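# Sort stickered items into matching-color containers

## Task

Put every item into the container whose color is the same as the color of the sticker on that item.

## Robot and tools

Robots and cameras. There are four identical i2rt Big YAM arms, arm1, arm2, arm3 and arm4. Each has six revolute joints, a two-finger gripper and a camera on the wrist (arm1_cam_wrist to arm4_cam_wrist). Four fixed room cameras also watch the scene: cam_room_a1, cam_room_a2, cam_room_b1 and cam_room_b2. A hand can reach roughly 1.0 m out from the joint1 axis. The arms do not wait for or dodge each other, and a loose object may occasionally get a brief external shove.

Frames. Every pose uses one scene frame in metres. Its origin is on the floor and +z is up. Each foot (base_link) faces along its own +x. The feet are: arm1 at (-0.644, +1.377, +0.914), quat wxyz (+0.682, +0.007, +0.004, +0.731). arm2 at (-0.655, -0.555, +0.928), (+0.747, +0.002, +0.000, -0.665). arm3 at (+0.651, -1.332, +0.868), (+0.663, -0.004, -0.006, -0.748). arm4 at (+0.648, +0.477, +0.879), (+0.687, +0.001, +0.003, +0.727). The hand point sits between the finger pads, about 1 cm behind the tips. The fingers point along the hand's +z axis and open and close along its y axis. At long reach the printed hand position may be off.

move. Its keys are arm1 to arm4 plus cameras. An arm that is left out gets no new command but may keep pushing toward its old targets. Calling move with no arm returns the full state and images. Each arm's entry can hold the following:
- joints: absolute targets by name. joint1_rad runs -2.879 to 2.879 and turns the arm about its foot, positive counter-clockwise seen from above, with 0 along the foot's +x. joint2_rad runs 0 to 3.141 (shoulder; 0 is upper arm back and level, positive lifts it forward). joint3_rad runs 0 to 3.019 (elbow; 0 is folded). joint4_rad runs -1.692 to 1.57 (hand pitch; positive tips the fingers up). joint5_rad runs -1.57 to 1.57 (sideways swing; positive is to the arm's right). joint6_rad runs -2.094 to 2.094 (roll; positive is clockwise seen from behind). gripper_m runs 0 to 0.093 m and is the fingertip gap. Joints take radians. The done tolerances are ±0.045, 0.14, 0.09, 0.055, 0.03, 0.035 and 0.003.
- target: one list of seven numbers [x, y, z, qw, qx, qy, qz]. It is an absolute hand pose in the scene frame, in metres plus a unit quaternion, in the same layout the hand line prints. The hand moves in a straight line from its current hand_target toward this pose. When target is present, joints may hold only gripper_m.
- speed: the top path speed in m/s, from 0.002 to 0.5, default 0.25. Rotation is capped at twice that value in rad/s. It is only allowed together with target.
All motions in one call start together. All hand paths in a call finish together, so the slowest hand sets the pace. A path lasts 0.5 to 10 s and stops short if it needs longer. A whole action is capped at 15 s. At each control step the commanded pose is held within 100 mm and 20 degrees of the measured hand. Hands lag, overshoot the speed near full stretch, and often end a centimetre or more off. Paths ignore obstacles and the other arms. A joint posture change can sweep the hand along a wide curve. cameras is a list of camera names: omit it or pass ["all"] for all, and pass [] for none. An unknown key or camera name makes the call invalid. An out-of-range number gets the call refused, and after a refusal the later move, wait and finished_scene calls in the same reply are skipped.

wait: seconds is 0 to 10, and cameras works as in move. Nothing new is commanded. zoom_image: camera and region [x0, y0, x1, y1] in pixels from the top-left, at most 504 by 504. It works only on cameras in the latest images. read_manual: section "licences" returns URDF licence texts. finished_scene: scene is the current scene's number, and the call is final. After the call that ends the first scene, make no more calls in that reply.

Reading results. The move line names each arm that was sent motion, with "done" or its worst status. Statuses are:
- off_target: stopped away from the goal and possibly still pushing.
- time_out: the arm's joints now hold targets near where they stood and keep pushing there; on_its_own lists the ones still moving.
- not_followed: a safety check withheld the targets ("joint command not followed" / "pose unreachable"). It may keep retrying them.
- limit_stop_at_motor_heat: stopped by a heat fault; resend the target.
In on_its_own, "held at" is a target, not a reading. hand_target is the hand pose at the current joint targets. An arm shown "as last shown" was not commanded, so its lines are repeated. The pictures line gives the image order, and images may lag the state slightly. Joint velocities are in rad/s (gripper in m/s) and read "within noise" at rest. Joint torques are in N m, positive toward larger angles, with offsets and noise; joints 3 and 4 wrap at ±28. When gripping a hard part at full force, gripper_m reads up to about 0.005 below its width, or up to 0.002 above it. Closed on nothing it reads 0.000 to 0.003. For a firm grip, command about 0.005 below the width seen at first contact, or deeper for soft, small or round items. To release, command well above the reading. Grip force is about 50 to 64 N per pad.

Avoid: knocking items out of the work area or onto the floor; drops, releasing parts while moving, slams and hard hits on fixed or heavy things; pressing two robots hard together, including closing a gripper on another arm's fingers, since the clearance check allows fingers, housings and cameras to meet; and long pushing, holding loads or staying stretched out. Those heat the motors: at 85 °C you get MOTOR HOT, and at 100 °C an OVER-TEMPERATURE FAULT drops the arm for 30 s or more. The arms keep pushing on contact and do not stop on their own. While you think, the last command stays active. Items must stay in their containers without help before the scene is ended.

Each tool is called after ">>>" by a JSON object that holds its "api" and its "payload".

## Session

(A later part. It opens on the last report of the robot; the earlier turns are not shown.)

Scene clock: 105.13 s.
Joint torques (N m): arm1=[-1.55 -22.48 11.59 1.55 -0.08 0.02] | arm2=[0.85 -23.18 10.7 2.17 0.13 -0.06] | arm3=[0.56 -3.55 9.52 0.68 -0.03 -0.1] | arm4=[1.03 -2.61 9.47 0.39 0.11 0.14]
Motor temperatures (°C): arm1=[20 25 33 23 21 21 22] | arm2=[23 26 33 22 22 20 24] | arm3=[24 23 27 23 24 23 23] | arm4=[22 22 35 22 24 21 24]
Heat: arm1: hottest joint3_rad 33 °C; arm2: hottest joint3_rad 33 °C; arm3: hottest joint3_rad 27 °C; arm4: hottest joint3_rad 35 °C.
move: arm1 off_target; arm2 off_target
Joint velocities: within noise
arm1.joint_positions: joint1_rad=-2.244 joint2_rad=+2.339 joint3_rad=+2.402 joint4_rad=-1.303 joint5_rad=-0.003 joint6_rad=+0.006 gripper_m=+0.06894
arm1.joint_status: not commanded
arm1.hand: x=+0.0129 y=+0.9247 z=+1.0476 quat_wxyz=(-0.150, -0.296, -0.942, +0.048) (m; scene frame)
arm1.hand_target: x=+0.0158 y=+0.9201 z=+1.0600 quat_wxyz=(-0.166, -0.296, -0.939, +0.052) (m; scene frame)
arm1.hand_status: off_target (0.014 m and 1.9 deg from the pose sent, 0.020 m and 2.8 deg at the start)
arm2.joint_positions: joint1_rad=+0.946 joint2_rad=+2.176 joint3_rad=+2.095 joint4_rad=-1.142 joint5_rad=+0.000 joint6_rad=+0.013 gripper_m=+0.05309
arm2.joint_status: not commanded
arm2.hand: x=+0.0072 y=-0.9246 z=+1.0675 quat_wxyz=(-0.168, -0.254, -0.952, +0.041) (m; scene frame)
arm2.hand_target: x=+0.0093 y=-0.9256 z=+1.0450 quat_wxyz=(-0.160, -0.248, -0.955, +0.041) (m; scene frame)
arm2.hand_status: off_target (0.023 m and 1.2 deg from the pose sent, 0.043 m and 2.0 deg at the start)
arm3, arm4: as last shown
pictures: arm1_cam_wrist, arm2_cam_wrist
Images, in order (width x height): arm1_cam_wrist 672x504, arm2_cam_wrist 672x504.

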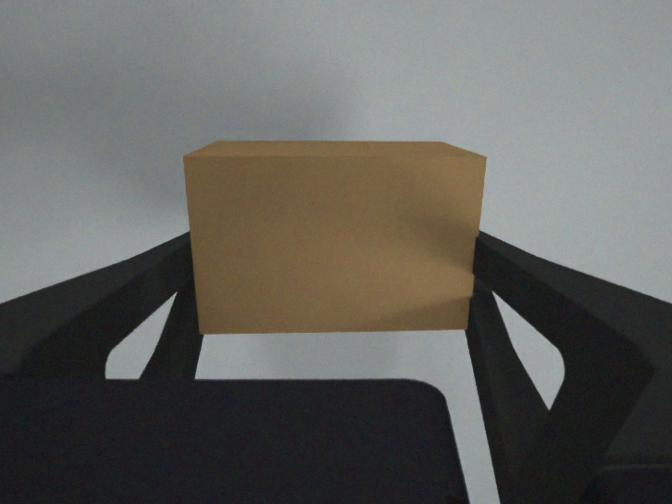

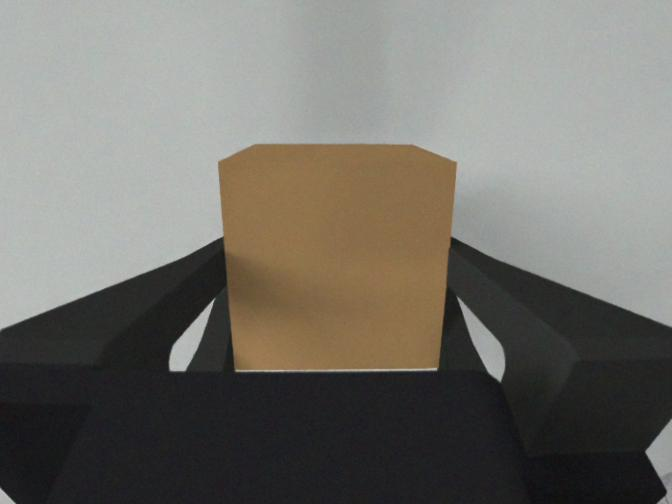

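>>> {"api": "move", "payload": {"arm1": {"target":[0.016,0.92,1.036,0.1656,0.2961,0.9392,-0.0522],"speed":0.08}, "arm2": {"target":[0.010,-0.926,1.018,0.1597,0.2478,0.9547,-0.0414],"speed":0.08}, "cameras": []}}

>>> {"api": "move", "payload": {"arm1": {"target":[0.016,0.92,1.028,0.1656,0.2961,0.9392,-0.0522],"speed":0.06}, "arm2": {"target":[0.010,-0.926,1.008,0.1597,0.2478,0.9547,-0.0414],"speed":0.06}, "cameras": []}}

Scene clock: 109.63 s.
Joint torques (N m): arm1=[-1.96 -23 11.03 1.44 -0.04 0.02] | arm2=[0.85 -22.65 10.4 2.18 0.12 -0.06] | arm3=[0.62 -3.6 9.51 0.65 -0.03 -0.09] | arm4=[0.91 -2.67 9.39 0.36 0.06 0.18]
Motor temperatures (°C): arm1=[20 25 33 23 21 21 22] | arm2=[23 26 33 22 22 20 24] | arm3=[24 23 27 23 24 23 23] | arm4=[22 22 35 22 24 21 24]
Heat: arm1: hottest joint3_rad 33 °C; arm2: hottest joint3_rad 33 °C; arm3: hottest joint3_rad 27 °C; arm4: hottest joint3_rad 35 °C.
move: arm1 off_target; arm2 off_target
Joint velocities: within noise
arm1.joint_positions: joint1_rad=-2.244 joint2_rad=+2.339 joint3_rad=+2.341 joint4_rad=-1.237 joint5_rad=-0.004 joint6_rad=+0.006 gripper_m=+0.06893
arm1.joint_status: not commanded
arm1.hand: x=+0.0143 y=+0.9238 z=+1.0247 quat_wxyz=(-0.153, -0.296, -0.942, +0.048) (m; scene frame)
arm1.hand_target: x=+0.0159 y=+0.9200 z=+1.0361 quat_wxyz=(-0.166, -0.296, -0.939, +0.052) (m; scene frame)
arm1.hand_status: off_target (0.012 m and 1.6 deg from the pose sent, 0.013 m and 1.9 deg at the start)
arm2.joint_positions: joint1_rad=+0.946 joint2_rad=+2.182 joint3_rad=+2.048 joint4_rad=-1.080 joint5_rad=+0.000 joint6_rad=+0.013 gripper_m=+0.05309
arm2.joint_status: not commanded
arm2.hand: x=+0.0085 y=-0.9253 z=+1.0462 quat_wxyz=(-0.172, -0.253, -0.951, +0.042) (m; scene frame)
arm2.hand_target: x=+0.0091 y=-0.9255 z=+1.0183 quat_wxyz=(-0.160, -0.248, -0.955, +0.041) (m; scene frame)
arm2.hand_status: off_target (0.028 m and 1.6 deg from the pose sent, 0.050 m and 1.2 deg at the start)
arm3, arm4: as last shown
pictures: none
No camera images: "cameras" was empty.

Scene clock: 110.60 s.
Joint torques (N m): arm1=[-1.85 -23.06 10.21 1.63 0 0.05] | arm2=[0.97 -22.36 10.28 2.24 0.12 -0.05] | arm3=[0.56 -3.66 9.5 0.69 -0.02 -0.11] | arm4=[1.03 -2.37 9.5 0.5 0.1 0.15]
Motor temperatures (°C): arm1=[20 25 33 23 21 21 22] | arm2=[23 26 33 22 22 20 24] | arm3=[24 23 27 23 24 23 23] | arm4=[22 22 35 22 24 21 24]
Heat: arm1: hottest joint3_rad 33 °C; arm2: hottest joint3_rad 33 °C; arm3: hottest joint3_rad 27 °C; arm4: hottest joint3_rad 35 °C.
move: arm1 done; arm2 off_target
Joint velocities: within noise
arm1.joint_positions: joint1_rad=-2.244 joint2_rad=+2.336 joint3_rad=+2.331 joint4_rad=-1.221 joint5_rad=-0.004 joint6_rad=+0.006 gripper_m=+0.06894
arm1.joint_status: not commanded
arm1.hand: x=+0.0155 y=+0.9229 z=+1.0235 quat_wxyz=(-0.157, -0.295, -0.941, +0.050) (m; scene frame)
arm1.hand_target: x=+0.0160 y=+0.9200 z=+1.0282 quat_wxyz=(-0.166, -0.296, -0.939, +0.052) (m; scene frame)
arm1.hand_status: done (0.005 m and 1.1 deg from the pose sent, 0.005 m and 1.6 deg at the start)
arm2.joint_positions: joint1_rad=+0.946 joint2_rad=+2.186 joint3_rad=+2.033 joint4_rad=-1.058 joint5_rad=+0.000 joint6_rad=+0.013 gripper_m=+0.05309
arm2.joint_status: not commanded
arm2.hand: x=+0.0093 y=-0.9257 z=+1.0386 quat_wxyz=(-0.174, -0.253, -0.951, +0.042) (m; scene frame)
arm2.hand_target: x=+0.0090 y=-0.9254 z=+1.0085 quat_wxyz=(-0.160, -0.248, -0.955, +0.041) (m; scene frame)
arm2.hand_status: off_target (0.031 m and 1.8 deg from the pose sent, 0.038 m and 1.6 deg at the start)
arm3, arm4: as last shown
pictures: none
No camera images: "cameras" was empty.

>>> {"api": "move", "payload": {"arm1": {"joints":{"gripper_m":0.085}}, "arm2": {"target":[0.010,-0.926,1.003,0.1597,0.2478,0.9547,-0.0414],"speed":0.06}, "cameras": []}}

>>> {"api": "move", "payload": {"arm2": {"joints":{"gripper_m":0.087}}, "arm1": {"target":[0.016,0.92,1.14,0.1656,0.2961,0.9392,-0.0522],"speed":0.2}, "cameras": ["arm1_cam_wrist","arm2_cam_wrist"]}}

Scene clock: 116.80 s.
Joint torques (N m): arm1=[-1.79 -22.71 11.23 1.44 0.01 0.03] | arm2=[0.91 -22.3 10 2.22 0.11 -0.06] | arm3=[0.62 -3.72 9.51 0.69 -0.04 -0.09] | arm4=[1.03 -2.26 9.47 0.39 0.08 0.14]
Motor temperatures (°C): arm1=[20 26 33 23 21 21 22] | arm2=[23 27 33 22 22 20 24] | arm3=[24 23 27 23 24 23 23] | arm4=[22 22 35 22 24 21 24]
Heat: arm1: hottest joint3_rad 33 °C; arm2: hottest joint3_rad 33 °C; arm3: hottest joint3_rad 27 °C; arm4: hottest joint3_rad 35 °C.
move: arm1 done; arm2 off_target
Joint velocities: within noise
arm1.joint_positions: joint1_rad=-2.244 joint2_rad=+2.336 joint3_rad=+2.319 joint4_rad=-1.217 joint5_rad=-0.004 joint6_rad=+0.006 gripper_m=+0.08496
arm1.joint_status: all done
arm1.hand: x=+0.0137 y=+0.9241 z=+1.0181 quat_wxyz=(-0.153, -0.296, -0.942, +0.049) (m; scene frame)
arm1.hand_target: x=+0.0159 y=+0.9200 z=+1.0281 quat_wxyz=(-0.165, -0.296, -0.939, +0.052) (m; scene frame)
arm1.hand_status: not commanded
arm2.joint_positions: joint1_rad=+0.946 joint2_rad=+2.186 joint3_rad=+2.027 joint4_rad=-1.047 joint5_rad=+0.000 joint6_rad=+0.013 gripper_m=+0.05309
arm2.joint_status: not commanded
arm2.hand: x=+0.0101 y=-0.9261 z=+1.0365 quat_wxyz=(-0.176, -0.253, -0.950, +0.043) (m; scene frame)
arm2.hand_target: x=+0.0088 y=-0.9253 z=+1.0034 quat_wxyz=(-0.160, -0.248, -0.955, +0.041) (m; scene frame)
arm2.hand_status: off_target (0.034 m and 2.1 deg from the pose sent, 0.036 m and 1.8 deg at the start)
arm3, arm4: as last shown
pictures: none
No camera images: "cameras" was empty.

Scene clock: 118.97 s.
Joint torques (N m): arm1=[-2.26 -20.84 16.34 0.61 -0.01 0] | arm2=[0.85 -22.36 9.99 2.15 0.11 -0.06] | arm3=[0.73 -3.49 9.51 0.68 -0.04 -0.11] | arm4=[1.08 -2.14 9.57 0.49 0.1 0.17]
Motor temperatures (°C): arm1=[20 26 33 23 21 21 22] | arm2=[23 27 33 22 22 20 24] | arm3=[24 23 27 23 24 23 23] | arm4=[22 22 35 22 24 21 24]
Heat: arm1: hottest joint3_rad 33 °C; arm2: hottest joint3_rad 33 °C; arm3: hottest joint3_rad 27 °C; arm4: hottest joint3_rad 35 °C.
move: arm1 off_target; arm2 done
Joint velocities: within noise
arm1.joint_positions: joint1_rad=-2.244 joint2_rad=+2.446 joint3_rad=+2.813 joint4_rad=-1.606 joint5_rad=-0.005 joint6_rad=+0.006 gripper_m=+0.08496
arm1.joint_status: not commanded
arm1.hand: x=+0.0125 y=+0.9259 z=+1.1262 quat_wxyz=(-0.151, -0.296, -0.942, +0.048) (m; scene frame)
arm1.hand_target: x=+0.0150 y=+0.9206 z=+1.1397 quat_wxyz=(-0.168, -0.296, -0.939, +0.053) (m; scene frame)
arm1.hand_status: off_target (0.015 m and 1.8 deg from the pose sent, 0.122 m and 1.6 deg at the start)
arm2.joint_positions: joint1_rad=+0.946 joint2_rad=+2.186 joint3_rad=+2.027 joint4_rad=-1.045 joint5_rad=+0.000 joint6_rad=+0.013 gripper_m=+0.08693
arm2.joint_status: all done
arm2.hand: x=+0.0104 y=-0.9263 z=+1.0367 quat_wxyz=(-0.177, -0.253, -0.950, +0.043) (m; scene frame)
arm2.hand_target: x=+0.0088 y=-0.9253 z=+1.0034 quat_wxyz=(-0.160, -0.248, -0.955, +0.041) (m; scene frame)
arm2.hand_status: not commanded
arm3, arm4: as last shown
pictures: arm1_cam_wrist, arm2_cam_wrist
Images, in order (width x height): arm1_cam_wrist 672x504, arm2_cam_wrist 672x504.

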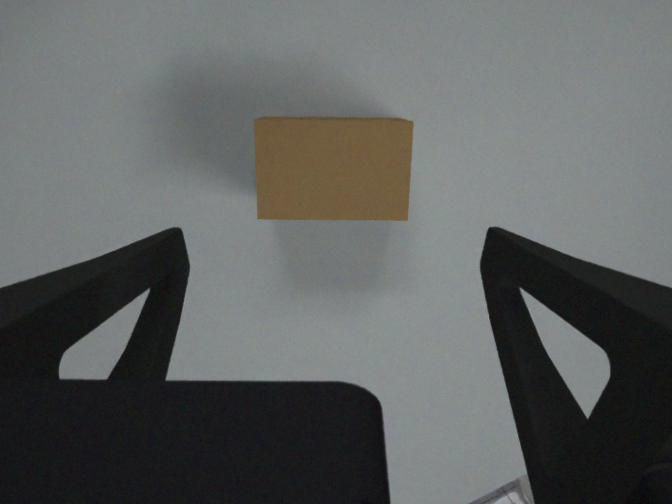

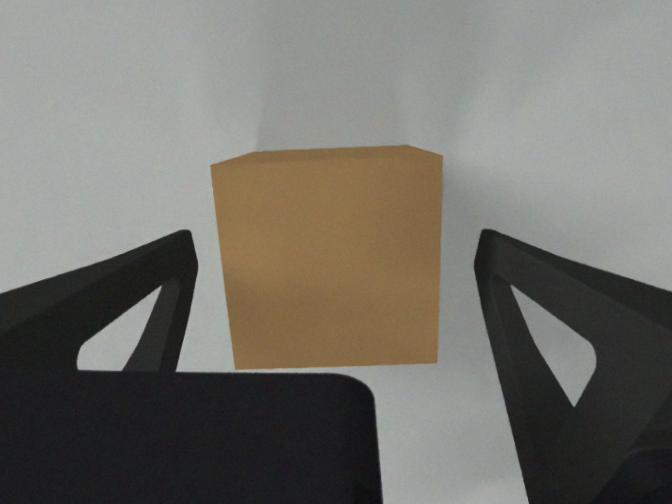

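>>> {"api": "move", "payload": {"arm1": {"target":[-0.37,1.19,1.22,0.1656,0.2961,0.9392,-0.0522],"speed":0.35}, "arm2": {"target":[0.010,-0.926,1.12,0.1597,0.2478,0.9547,-0.0414],"speed":0.25}, "arm4": {"joints":{"gripper_m":0.093}}, "cameras": []}}

>>> {"api": "move", "payload": {"arm2": {"target":[-0.39,-0.70,1.24,0.1597,0.2478,0.9547,-0.0414],"speed":0.35}, "arm4": {"target":[0.003,0.955,1.115,0.0591,-0.9358,0.2905,0.1904],"speed":0.35}, "cameras": ["arm4_cam_wrist"]}}

>>> {"api": "move", "payload": {"arm3": {"target":[0.005,-0.925,1.115,0.0499,-0.9486,0.2454,0.193],"speed":0.35}, "cameras": ["arm3_cam_wrist","arm4_cam_wrist"]}}

Scene clock: 130.73 s.
Joint torques (N m): arm1=[-2.14 -1.38 11.26 0.72 0.01 0.02] | arm2=[0.91 -24.88 16.03 0.79 0.14 -0.05] | arm3=[0.56 -3.66 9.5 0.69 -0.02 -0.1] | arm4=[0.85 -1.9 9.47 0.39 0.07 0.14]
Motor temperatures (°C): arm1=[20 26 35 23 21 21 22] | arm2=[23 28 33 22 22 20 23] | arm3=[24 23 27 23 24 23 23] | arm4=[22 22 35 22 24 21 24]
Heat: arm1: hottest joint3_rad 35 °C; arm2: hottest joint3_rad 33 °C; arm3: hottest joint3_rad 27 °C; arm4: hottest joint3_rad 35 °C.
move: arm1 done; arm2 off_target; arm4 done
Joint velocities: within noise
arm1.joint_positions: joint1_rad=-2.244 joint2_rad=+0.955 joint3_rad=+1.128 joint4_rad=-1.362 joint5_rad=-0.005 joint6_rad=+0.006 gripper_m=+0.08496
arm1.joint_status: not commanded
arm1.hand: x=-0.3694 y=+1.1907 z=+1.2238 quat_wxyz=(-0.174, -0.294, -0.938, +0.055) (m; scene frame)
arm1.hand_target: x=-0.3700 y=+1.1900 z=+1.2201 quat_wxyz=(-0.166, -0.296, -0.939, +0.052) (m; scene frame)
arm1.hand_status: done (0.004 m and 1.1 deg from the pose sent, 0.474 m and 1.8 deg at the start)
arm2.joint_positions: joint1_rad=+0.946 joint2_rad=+2.186 joint3_rad=+2.212 joint4_rad=-1.299 joint5_rad=+0.000 joint6_rad=+0.013 gripper_m=+0.08693
arm2.joint_status: not commanded
arm2.hand: x=+0.0003 y=-0.9210 z=+1.1016 quat_wxyz=(-0.144, -0.254, -0.956, +0.035) (m; scene frame)
arm2.hand_target: x=+0.0091 y=-0.9255 z=+1.1200 quat_wxyz=(-0.160, -0.248, -0.955, +0.042) (m; scene frame)
arm2.hand_status: off_target (0.021 m and 2.1 deg from the pose sent, 0.083 m and 2.2 deg at the start)
arm3: as last shown
arm4.joint_positions: joint1_rad=+0.927 joint2_rad=+0.796 joint3_rad=+1.139 joint4_rad=-1.388 joint5_rad=+0.000 joint6_rad=-0.011 gripper_m=+0.09288
arm4.joint_status: all done
arm4.hand: x=+0.4086 y=+0.6394 z=+1.2427 quat_wxyz=(-0.074, +0.925, -0.275, -0.251) (m; scene frame)
arm4.hand_target: x=+0.4089 y=+0.6384 z=+1.2452 quat_wxyz=(-0.072, +0.925, -0.279, -0.248) (m; scene frame)
arm4.hand_status: not commanded
pictures: none
No camera images: "cameras" was empty.

Scene clock: 133.40 s.
Joint torques (N m): arm1=[-1.79 -1.26 11.06 0.61 0.03 0.02] | arm2=[1.44 -4.01 9.96 1.01 0.17 0.11] | arm3=[0.62 -3.55 9.52 0.65 -0.03 -0.11] | arm4=[0.5 -25.64 12.31 0.25 0.03 -0.08]
Motor temperatures (°C): arm1=[20 26 35 23 21 21 22] | arm2=[23 28 33 22 22 20 23] | arm3=[24 23 27 23 24 23 23] | arm4=[22 22 36 22 24 21 24]
Heat: arm1: hottest joint3_rad 35 °C; arm2: hottest joint3_rad 33 °C; arm3: hottest joint3_rad 27 °C; arm4: hottest joint3_rad 36 °C.
move: arm2 off_target; arm4 done
Joint velocities: within noise
arm1: as last shown
arm2.joint_positions: joint1_rad=+0.955 joint2_rad=+0.906 joint3_rad=+1.128 joint4_rad=-1.421 joint5_rad=+0.006 joint6_rad=+0.013 gripper_m=+0.08693
arm2.joint_status: not commanded
arm2.hand: x=-0.3891 y=-0.7033 z=+1.2517 quat_wxyz=(-0.179, -0.249, -0.951, +0.046) (m; scene frame)
arm2.hand_target: x=-0.3901 y=-0.7001 z=+1.2403 quat_wxyz=(-0.160, -0.248, -0.955, +0.041) (m; scene frame)
arm2.hand_status: off_target (0.012 m and 2.3 deg from the pose sent, 0.469 m and 2.1 deg at the start)
arm3.joint_positions: joint1_rad=-1.980 joint2_rad=+0.805 joint3_rad=+1.148 joint4_rad=-1.393 joint5_rad=+0.001 joint6_rad=+0.005 gripper_m=+0.08506
arm3.joint_status: not commanded
arm3.hand: x=+0.3994 y=-1.1786 z=+1.2288 quat_wxyz=(+0.061, -0.932, +0.258, +0.246) (m; scene frame)
arm3.hand_target: x=+0.4030 y=-1.1778 z=+1.2305 quat_wxyz=(+0.062, -0.932, +0.259, +0.246) (m; scene frame)
arm3.hand_status: not commanded
arm4.joint_positions: joint1_rad=+0.885 joint2_rad=+2.344 joint3_rad=+2.643 joint4_rad=-1.473 joint5_rad=-0.008 joint6_rad=-0.021 gripper_m=+0.09288
arm4.joint_status: not commanded
arm4.hand: x=+0.0054 y=+0.9461 z=+1.1184 quat_wxyz=(-0.057, +0.935, -0.294, -0.190) (m; scene frame)
arm4.hand_target: x=+0.0035 y=+0.9546 z=+1.1149 quat_wxyz=(-0.060, +0.936, -0.291, -0.192) (m; scene frame)
arm4.hand_status: done (0.010 m and 0.4 deg from the pose sent, 0.530 m and 7.4 deg at the start)
pictures: arm4_cam_wrist
Images, in order (width x height): arm4_cam_wrist 672x504.

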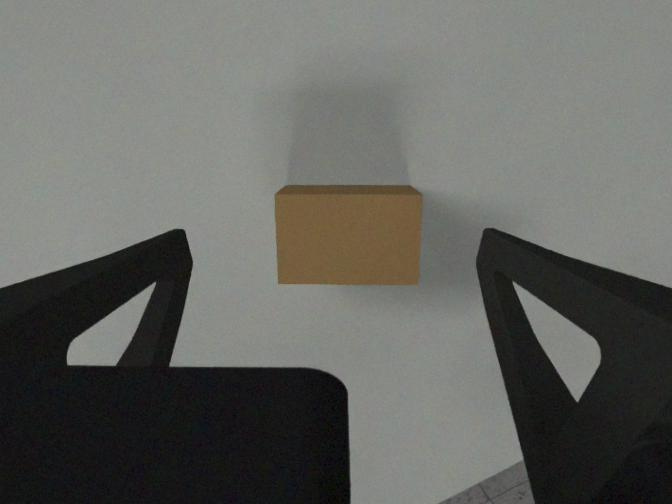

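Scene clock: 135.77 s.
Joint torques (N m): arm1=[-2.08 -1.79 11.15 0.59 0.02 0.06] | arm2=[1.49 -3.96 9.98 0.98 0.16 0.11] | arm3=[0.62 -25.35 13.96 0.42 -0.09 -0.13] | arm4=[0.97 -25.76 12.27 0.39 0.04 -0.08]
Motor temperatures (°C): arm1=[20 26 35 23 21 21 22] | arm2=[23 27 33 22 22 20 23] | arm3=[24 23 28 23 24 23 23] | arm4=[22 22 36 22 24 21 24]
Heat: arm1: hottest joint3_rad 35 °C; arm2: hottest joint3_rad 33 °C; arm3: hottest joint3_rad 28 °C; arm4: hottest joint3_rad 36 °C.
move: arm3 off_target
Joint velocities: within noise
arm1, arm2: as last shown
arm2.hand_target: x=-0.3901 y=-0.7000 z=+1.2403 quat_wxyz=(-0.160, -0.248, -0.955, +0.041) (m; scene frame)
arm3.joint_positions: joint1_rad=-1.996 joint2_rad=+2.146 joint3_rad=+2.281 joint4_rad=-1.339 joint5_rad=-0.008 joint6_rad=-0.046 gripper_m=+0.08506
arm3.joint_status: not commanded
arm3.hand: x=+0.0072 y=-0.9389 z=+1.0927 quat_wxyz=(+0.043, -0.953, +0.243, +0.174) (m; scene frame)
arm3.hand_target: x=+0.0060 y=-0.9258 z=+1.1150 quat_wxyz=(+0.050, -0.949, +0.245, +0.194) (m; scene frame)
arm3.hand_status: off_target (0.026 m and 2.4 deg from the pose sent, 0.482 m and 6.6 deg at the start)
arm4.joint_positions: joint1_rad=+0.885 joint2_rad=+2.344 joint3_rad=+2.643 joint4_rad=-1.474 joint5_rad=-0.008 joint6_rad=-0.021 gripper_m=+0.09288
arm4.joint_status: not commanded
arm4.hand: x=+0.0055 y=+0.9460 z=+1.1183 quat_wxyz=(-0.057, +0.935, -0.293, -0.189) (m; scene frame)
arm4.hand_target: x=+0.0035 y=+0.9546 z=+1.1149 quat_wxyz=(-0.060, +0.936, -0.290, -0.192) (m; scene frame)
arm4.hand_status: not commanded
pictures: arm3_cam_wrist, arm4_cam_wrist
Images, in order (width x height): arm3_cam_wrist 672x504, arm4_cam_wrist 672x504.

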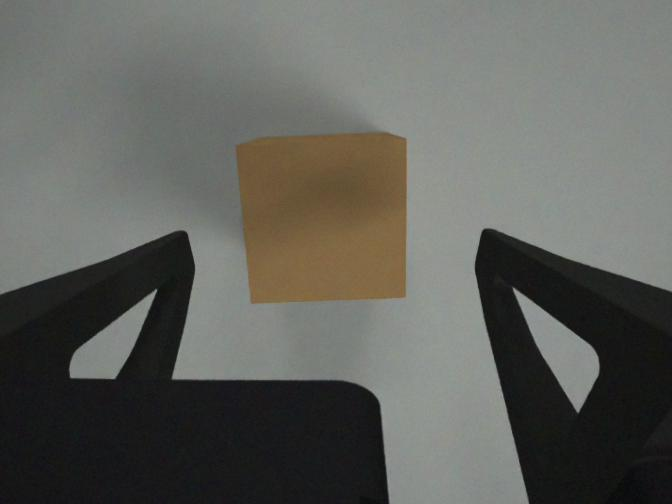

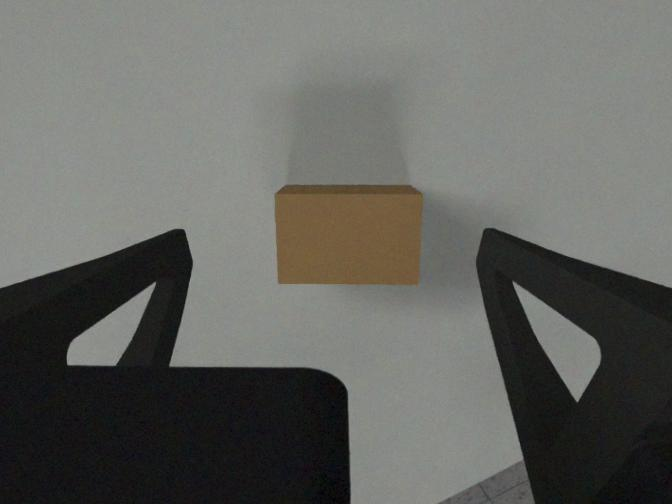

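>>> {"api": "move", "payload": {"arm4": {"target":[0.0187,0.950,1.05,0.0591,-0.9358,0.2905,0.1904],"speed":0.2}, "arm3": {"target":[0.007,-0.930,1.065,0.0499,-0.9486,0.2454,0.193],"speed":0.2}, "cameras": ["arm3_cam_wrist","arm4_cam_wrist"]}}

Scene clock: 149.90 s.
Joint torques (N m): arm1=[-2.37 -1.73 11.07 0.55 0.02 -0.01] | arm2=[1.49 -4.01 9.94 0.99 0.16 0.11] | arm3=[0.85 -26.87 9.42 1.32 -0.04 -0.1] | arm4=[0.32 -28.75 9.7 1.07 -0.05 -0.05]
Motor temperatures (°C): arm1=[20 25 34 23 21 21 22] | arm2=[23 27 33 22 22 20 23] | arm3=[24 25 29 23 24 23 23] | arm4=[22 23 39 22 24 21 24]
Heat: arm1: hottest joint3_rad 34 °C; arm2: hottest joint3_rad 33 °C; arm3: hottest joint3_rad 29 °C; arm4: hottest joint3_rad 39 °C.
move: arm3 off_target; arm4 off_target
Joint velocities: within noise
arm1, arm2: as last shown
arm3.joint_positions: joint1_rad=-1.996 joint2_rad=+2.131 joint3_rad=+2.151 joint4_rad=-1.208 joint5_rad=-0.008 joint6_rad=-0.046 gripper_m=+0.08506
arm3.joint_status: not commanded
arm3.hand: x=+0.0049 y=-0.9381 z=+1.0540 quat_wxyz=(+0.045, -0.952, +0.243, +0.181) (m; scene frame)
arm3.hand_target: x=+0.0071 y=-0.9302 z=+1.0649 quat_wxyz=(+0.050, -0.949, +0.245, +0.193) (m; scene frame)
arm3.hand_status: off_target (0.014 m and 1.6 deg from the pose sent, 0.029 m and 2.4 deg at the start)
arm4.joint_positions: joint1_rad=+0.877 joint2_rad=+2.250 joint3_rad=+2.254 joint4_rad=-1.215 joint5_rad=-0.008 joint6_rad=-0.029 gripper_m=+0.09288
arm4.joint_status: not commanded
arm4.hand: x=+0.0199 y=+0.9422 z=+1.0320 quat_wxyz=(-0.052, +0.939, -0.294, -0.172) (m; scene frame)
arm4.hand_target: x=+0.0189 y=+0.9497 z=+1.0500 quat_wxyz=(-0.059, +0.936, -0.291, -0.190) (m; scene frame)
arm4.hand_status: off_target (0.020 m and 2.4 deg from the pose sent, 0.070 m and 0.4 deg at the start)
pictures: arm3_cam_wrist, arm4_cam_wrist
Images, in order (width x height): arm3_cam_wrist 672x504, arm4_cam_wrist 672x504.

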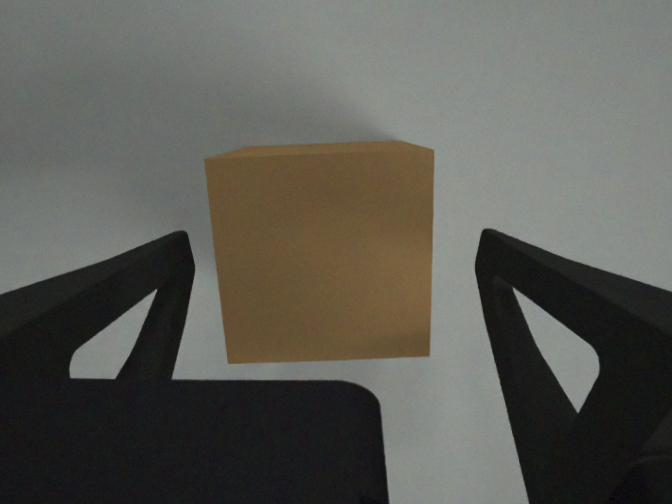

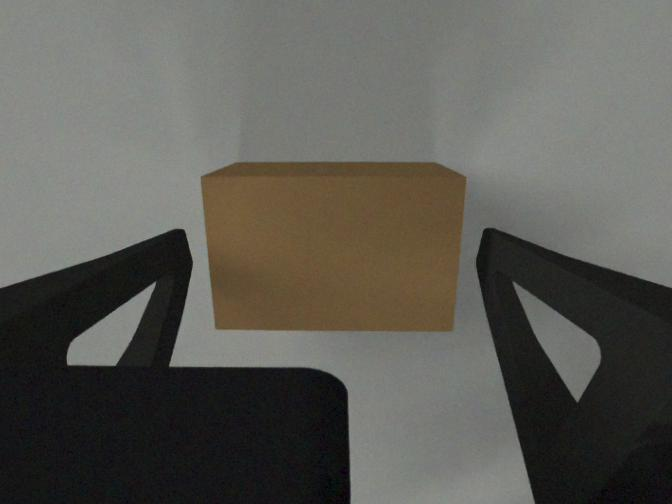

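>>> {"api": "move", "payload": {"arm4": {"target":[0.0187,0.950,1.041,0.0591,-0.9358,0.2905,0.1904],"speed":0.2}, "arm3": {"target":[0.005,-0.9335,1.048,0.0499,-0.9486,0.2454,0.193],"speed":0.2}, "cameras": []}}

>>> {"api": "move", "payload": {"arm4": {"joints":{"gripper_m":0.055}}, "arm3": {"joints":{"gripper_m":0.042}}, "cameras": ["arm3_cam_wrist","arm4_cam_wrist"]}}

Scene clock: 156.00 s.
Joint torques (N m): arm1=[-2.08 -1.79 11.18 0.73 0 0.05] | arm2=[1.44 -3.96 9.96 0.98 0.16 0.1] | arm3=[1.08 -26.81 9.05 1.33 0.05 -0.03] | arm4=[0.21 -29.16 8.92 1.2 -0.05 -0.05]
Motor temperatures (°C): arm1=[20 25 34 23 21 21 21] | arm2=[23 26 32 22 22 20 23] | arm3=[24 26 29 23 24 23 23] | arm4=[22 23 37 22 24 21 24]
Heat: arm1: hottest joint3_rad 34 °C; arm2: hottest joint3_rad 32 °C; arm3: hottest joint3_rad 29 °C; arm4: hottest joint3_rad 37 °C.
move: arm3 done; arm4 off_target
Joint velocities: within noise
arm1, arm2: as last shown
arm3.joint_positions: joint1_rad=-1.996 joint2_rad=+2.130 joint3_rad=+2.111 joint4_rad=-1.164 joint5_rad=-0.008 joint6_rad=-0.046 gripper_m=+0.08506
arm3.joint_status: not commanded
arm3.hand: x=+0.0041 y=-0.9377 z=+1.0399 quat_wxyz=(+0.046, -0.951, +0.243, +0.183) (m; scene frame)
arm3.hand_target: x=+0.0050 y=-0.9337 z=+1.0481 quat_wxyz=(+0.050, -0.949, +0.245, +0.193) (m; scene frame)
arm3.hand_status: done (0.009 m and 1.3 deg from the pose sent, 0.008 m and 1.6 deg at the start)
arm4.joint_positions: joint1_rad=+0.877 joint2_rad=+2.250 joint3_rad=+2.242 joint4_rad=-1.193 joint5_rad=-0.008 joint6_rad=-0.029 gripper_m=+0.09288
arm4.joint_status: not commanded
arm4.hand: x=+0.0179 y=+0.9436 z=+1.0284 quat_wxyz=(-0.054, +0.938, -0.294, -0.176) (m; scene frame)
arm4.hand_target: x=+0.0187 y=+0.9498 z=+1.0410 quat_wxyz=(-0.059, +0.936, -0.291, -0.190) (m; scene frame)
arm4.hand_status: off_target (0.014 m and 1.8 deg from the pose sent, 0.012 m and 2.4 deg at the start)
pictures: none
No camera images: "cameras" was empty.

Scene clock: 156.57 s.
Joint torques (N m): arm1=[-2.08 -1.67 11.02 0.77 0.01 0.05] | arm2=[1.49 -4.01 9.95 1.03 0.15 0.11] | arm3=[1.2 -26.75 9.05 1.29 0.04 -0.03] | arm4=[0.32 -28.86 8.96 1.17 -0.04 -0.07]
Motor temperatures (°C): arm1=[20 25 34 23 21 21 21] | arm2=[23 26 32 22 22 20 23] | arm3=[24 26 29 23 24 23 23] | arm4=[22 23 37 22 24 21 24]
Heat: arm1: hottest joint3_rad 34 °C; arm2: hottest joint3_rad 32 °C; arm3: hottest joint3_rad 29 °C; arm4: hottest joint3_rad 37 °C.
move: arm3 off_target; arm4 off_target
Joint velocities: within noise
arm1, arm2: as last shown
arm3.joint_positions: joint1_rad=-1.996 joint2_rad=+2.130 joint3_rad=+2.111 joint4_rad=-1.163 joint5_rad=-0.008 joint6_rad=-0.046 gripper_m=+0.05327
arm3.joint_status: gripper_m off_target (ended at +0.05330, target +0.04200)
arm3.hand: x=+0.0040 y=-0.9377 z=+1.0400 quat_wxyz=(+0.046, -0.951, +0.243, +0.183) (m; scene frame)
arm3.hand_target: x=+0.0050 y=-0.9336 z=+1.0481 quat_wxyz=(+0.050, -0.949, +0.245, +0.193) (m; scene frame)
arm3.hand_status: not commanded
arm4.joint_positions: joint1_rad=+0.877 joint2_rad=+2.250 joint3_rad=+2.242 joint4_rad=-1.193 joint5_rad=-0.008 joint6_rad=-0.030 gripper_m=+0.06940
arm4.joint_status: gripper_m off_target (ended at +0.06942, target +0.05500)
arm4.hand: x=+0.0179 y=+0.9436 z=+1.0284 quat_wxyz=(-0.054, +0.938, -0.294, -0.176) (m; scene frame)
arm4.hand_target: x=+0.0187 y=+0.9498 z=+1.0410 quat_wxyz=(-0.059, +0.936, -0.290, -0.190) (m; scene frame)
arm4.hand_status: not commanded
pictures: arm3_cam_wrist, arm4_cam_wrist
Images, in order (width x height): arm3_cam_wrist 672x504, arm4_cam_wrist 672x504.

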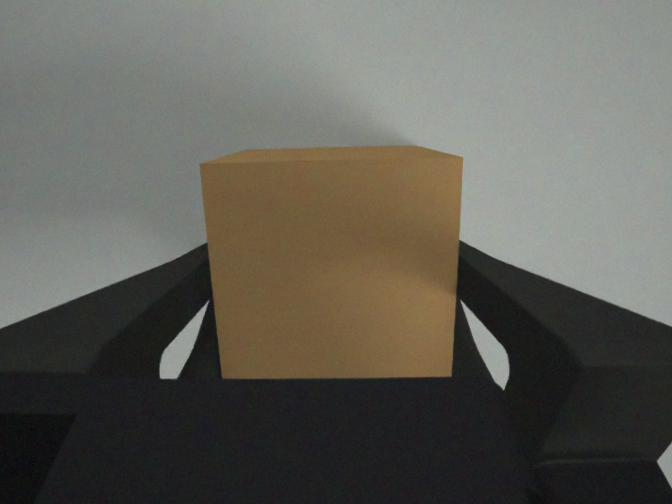

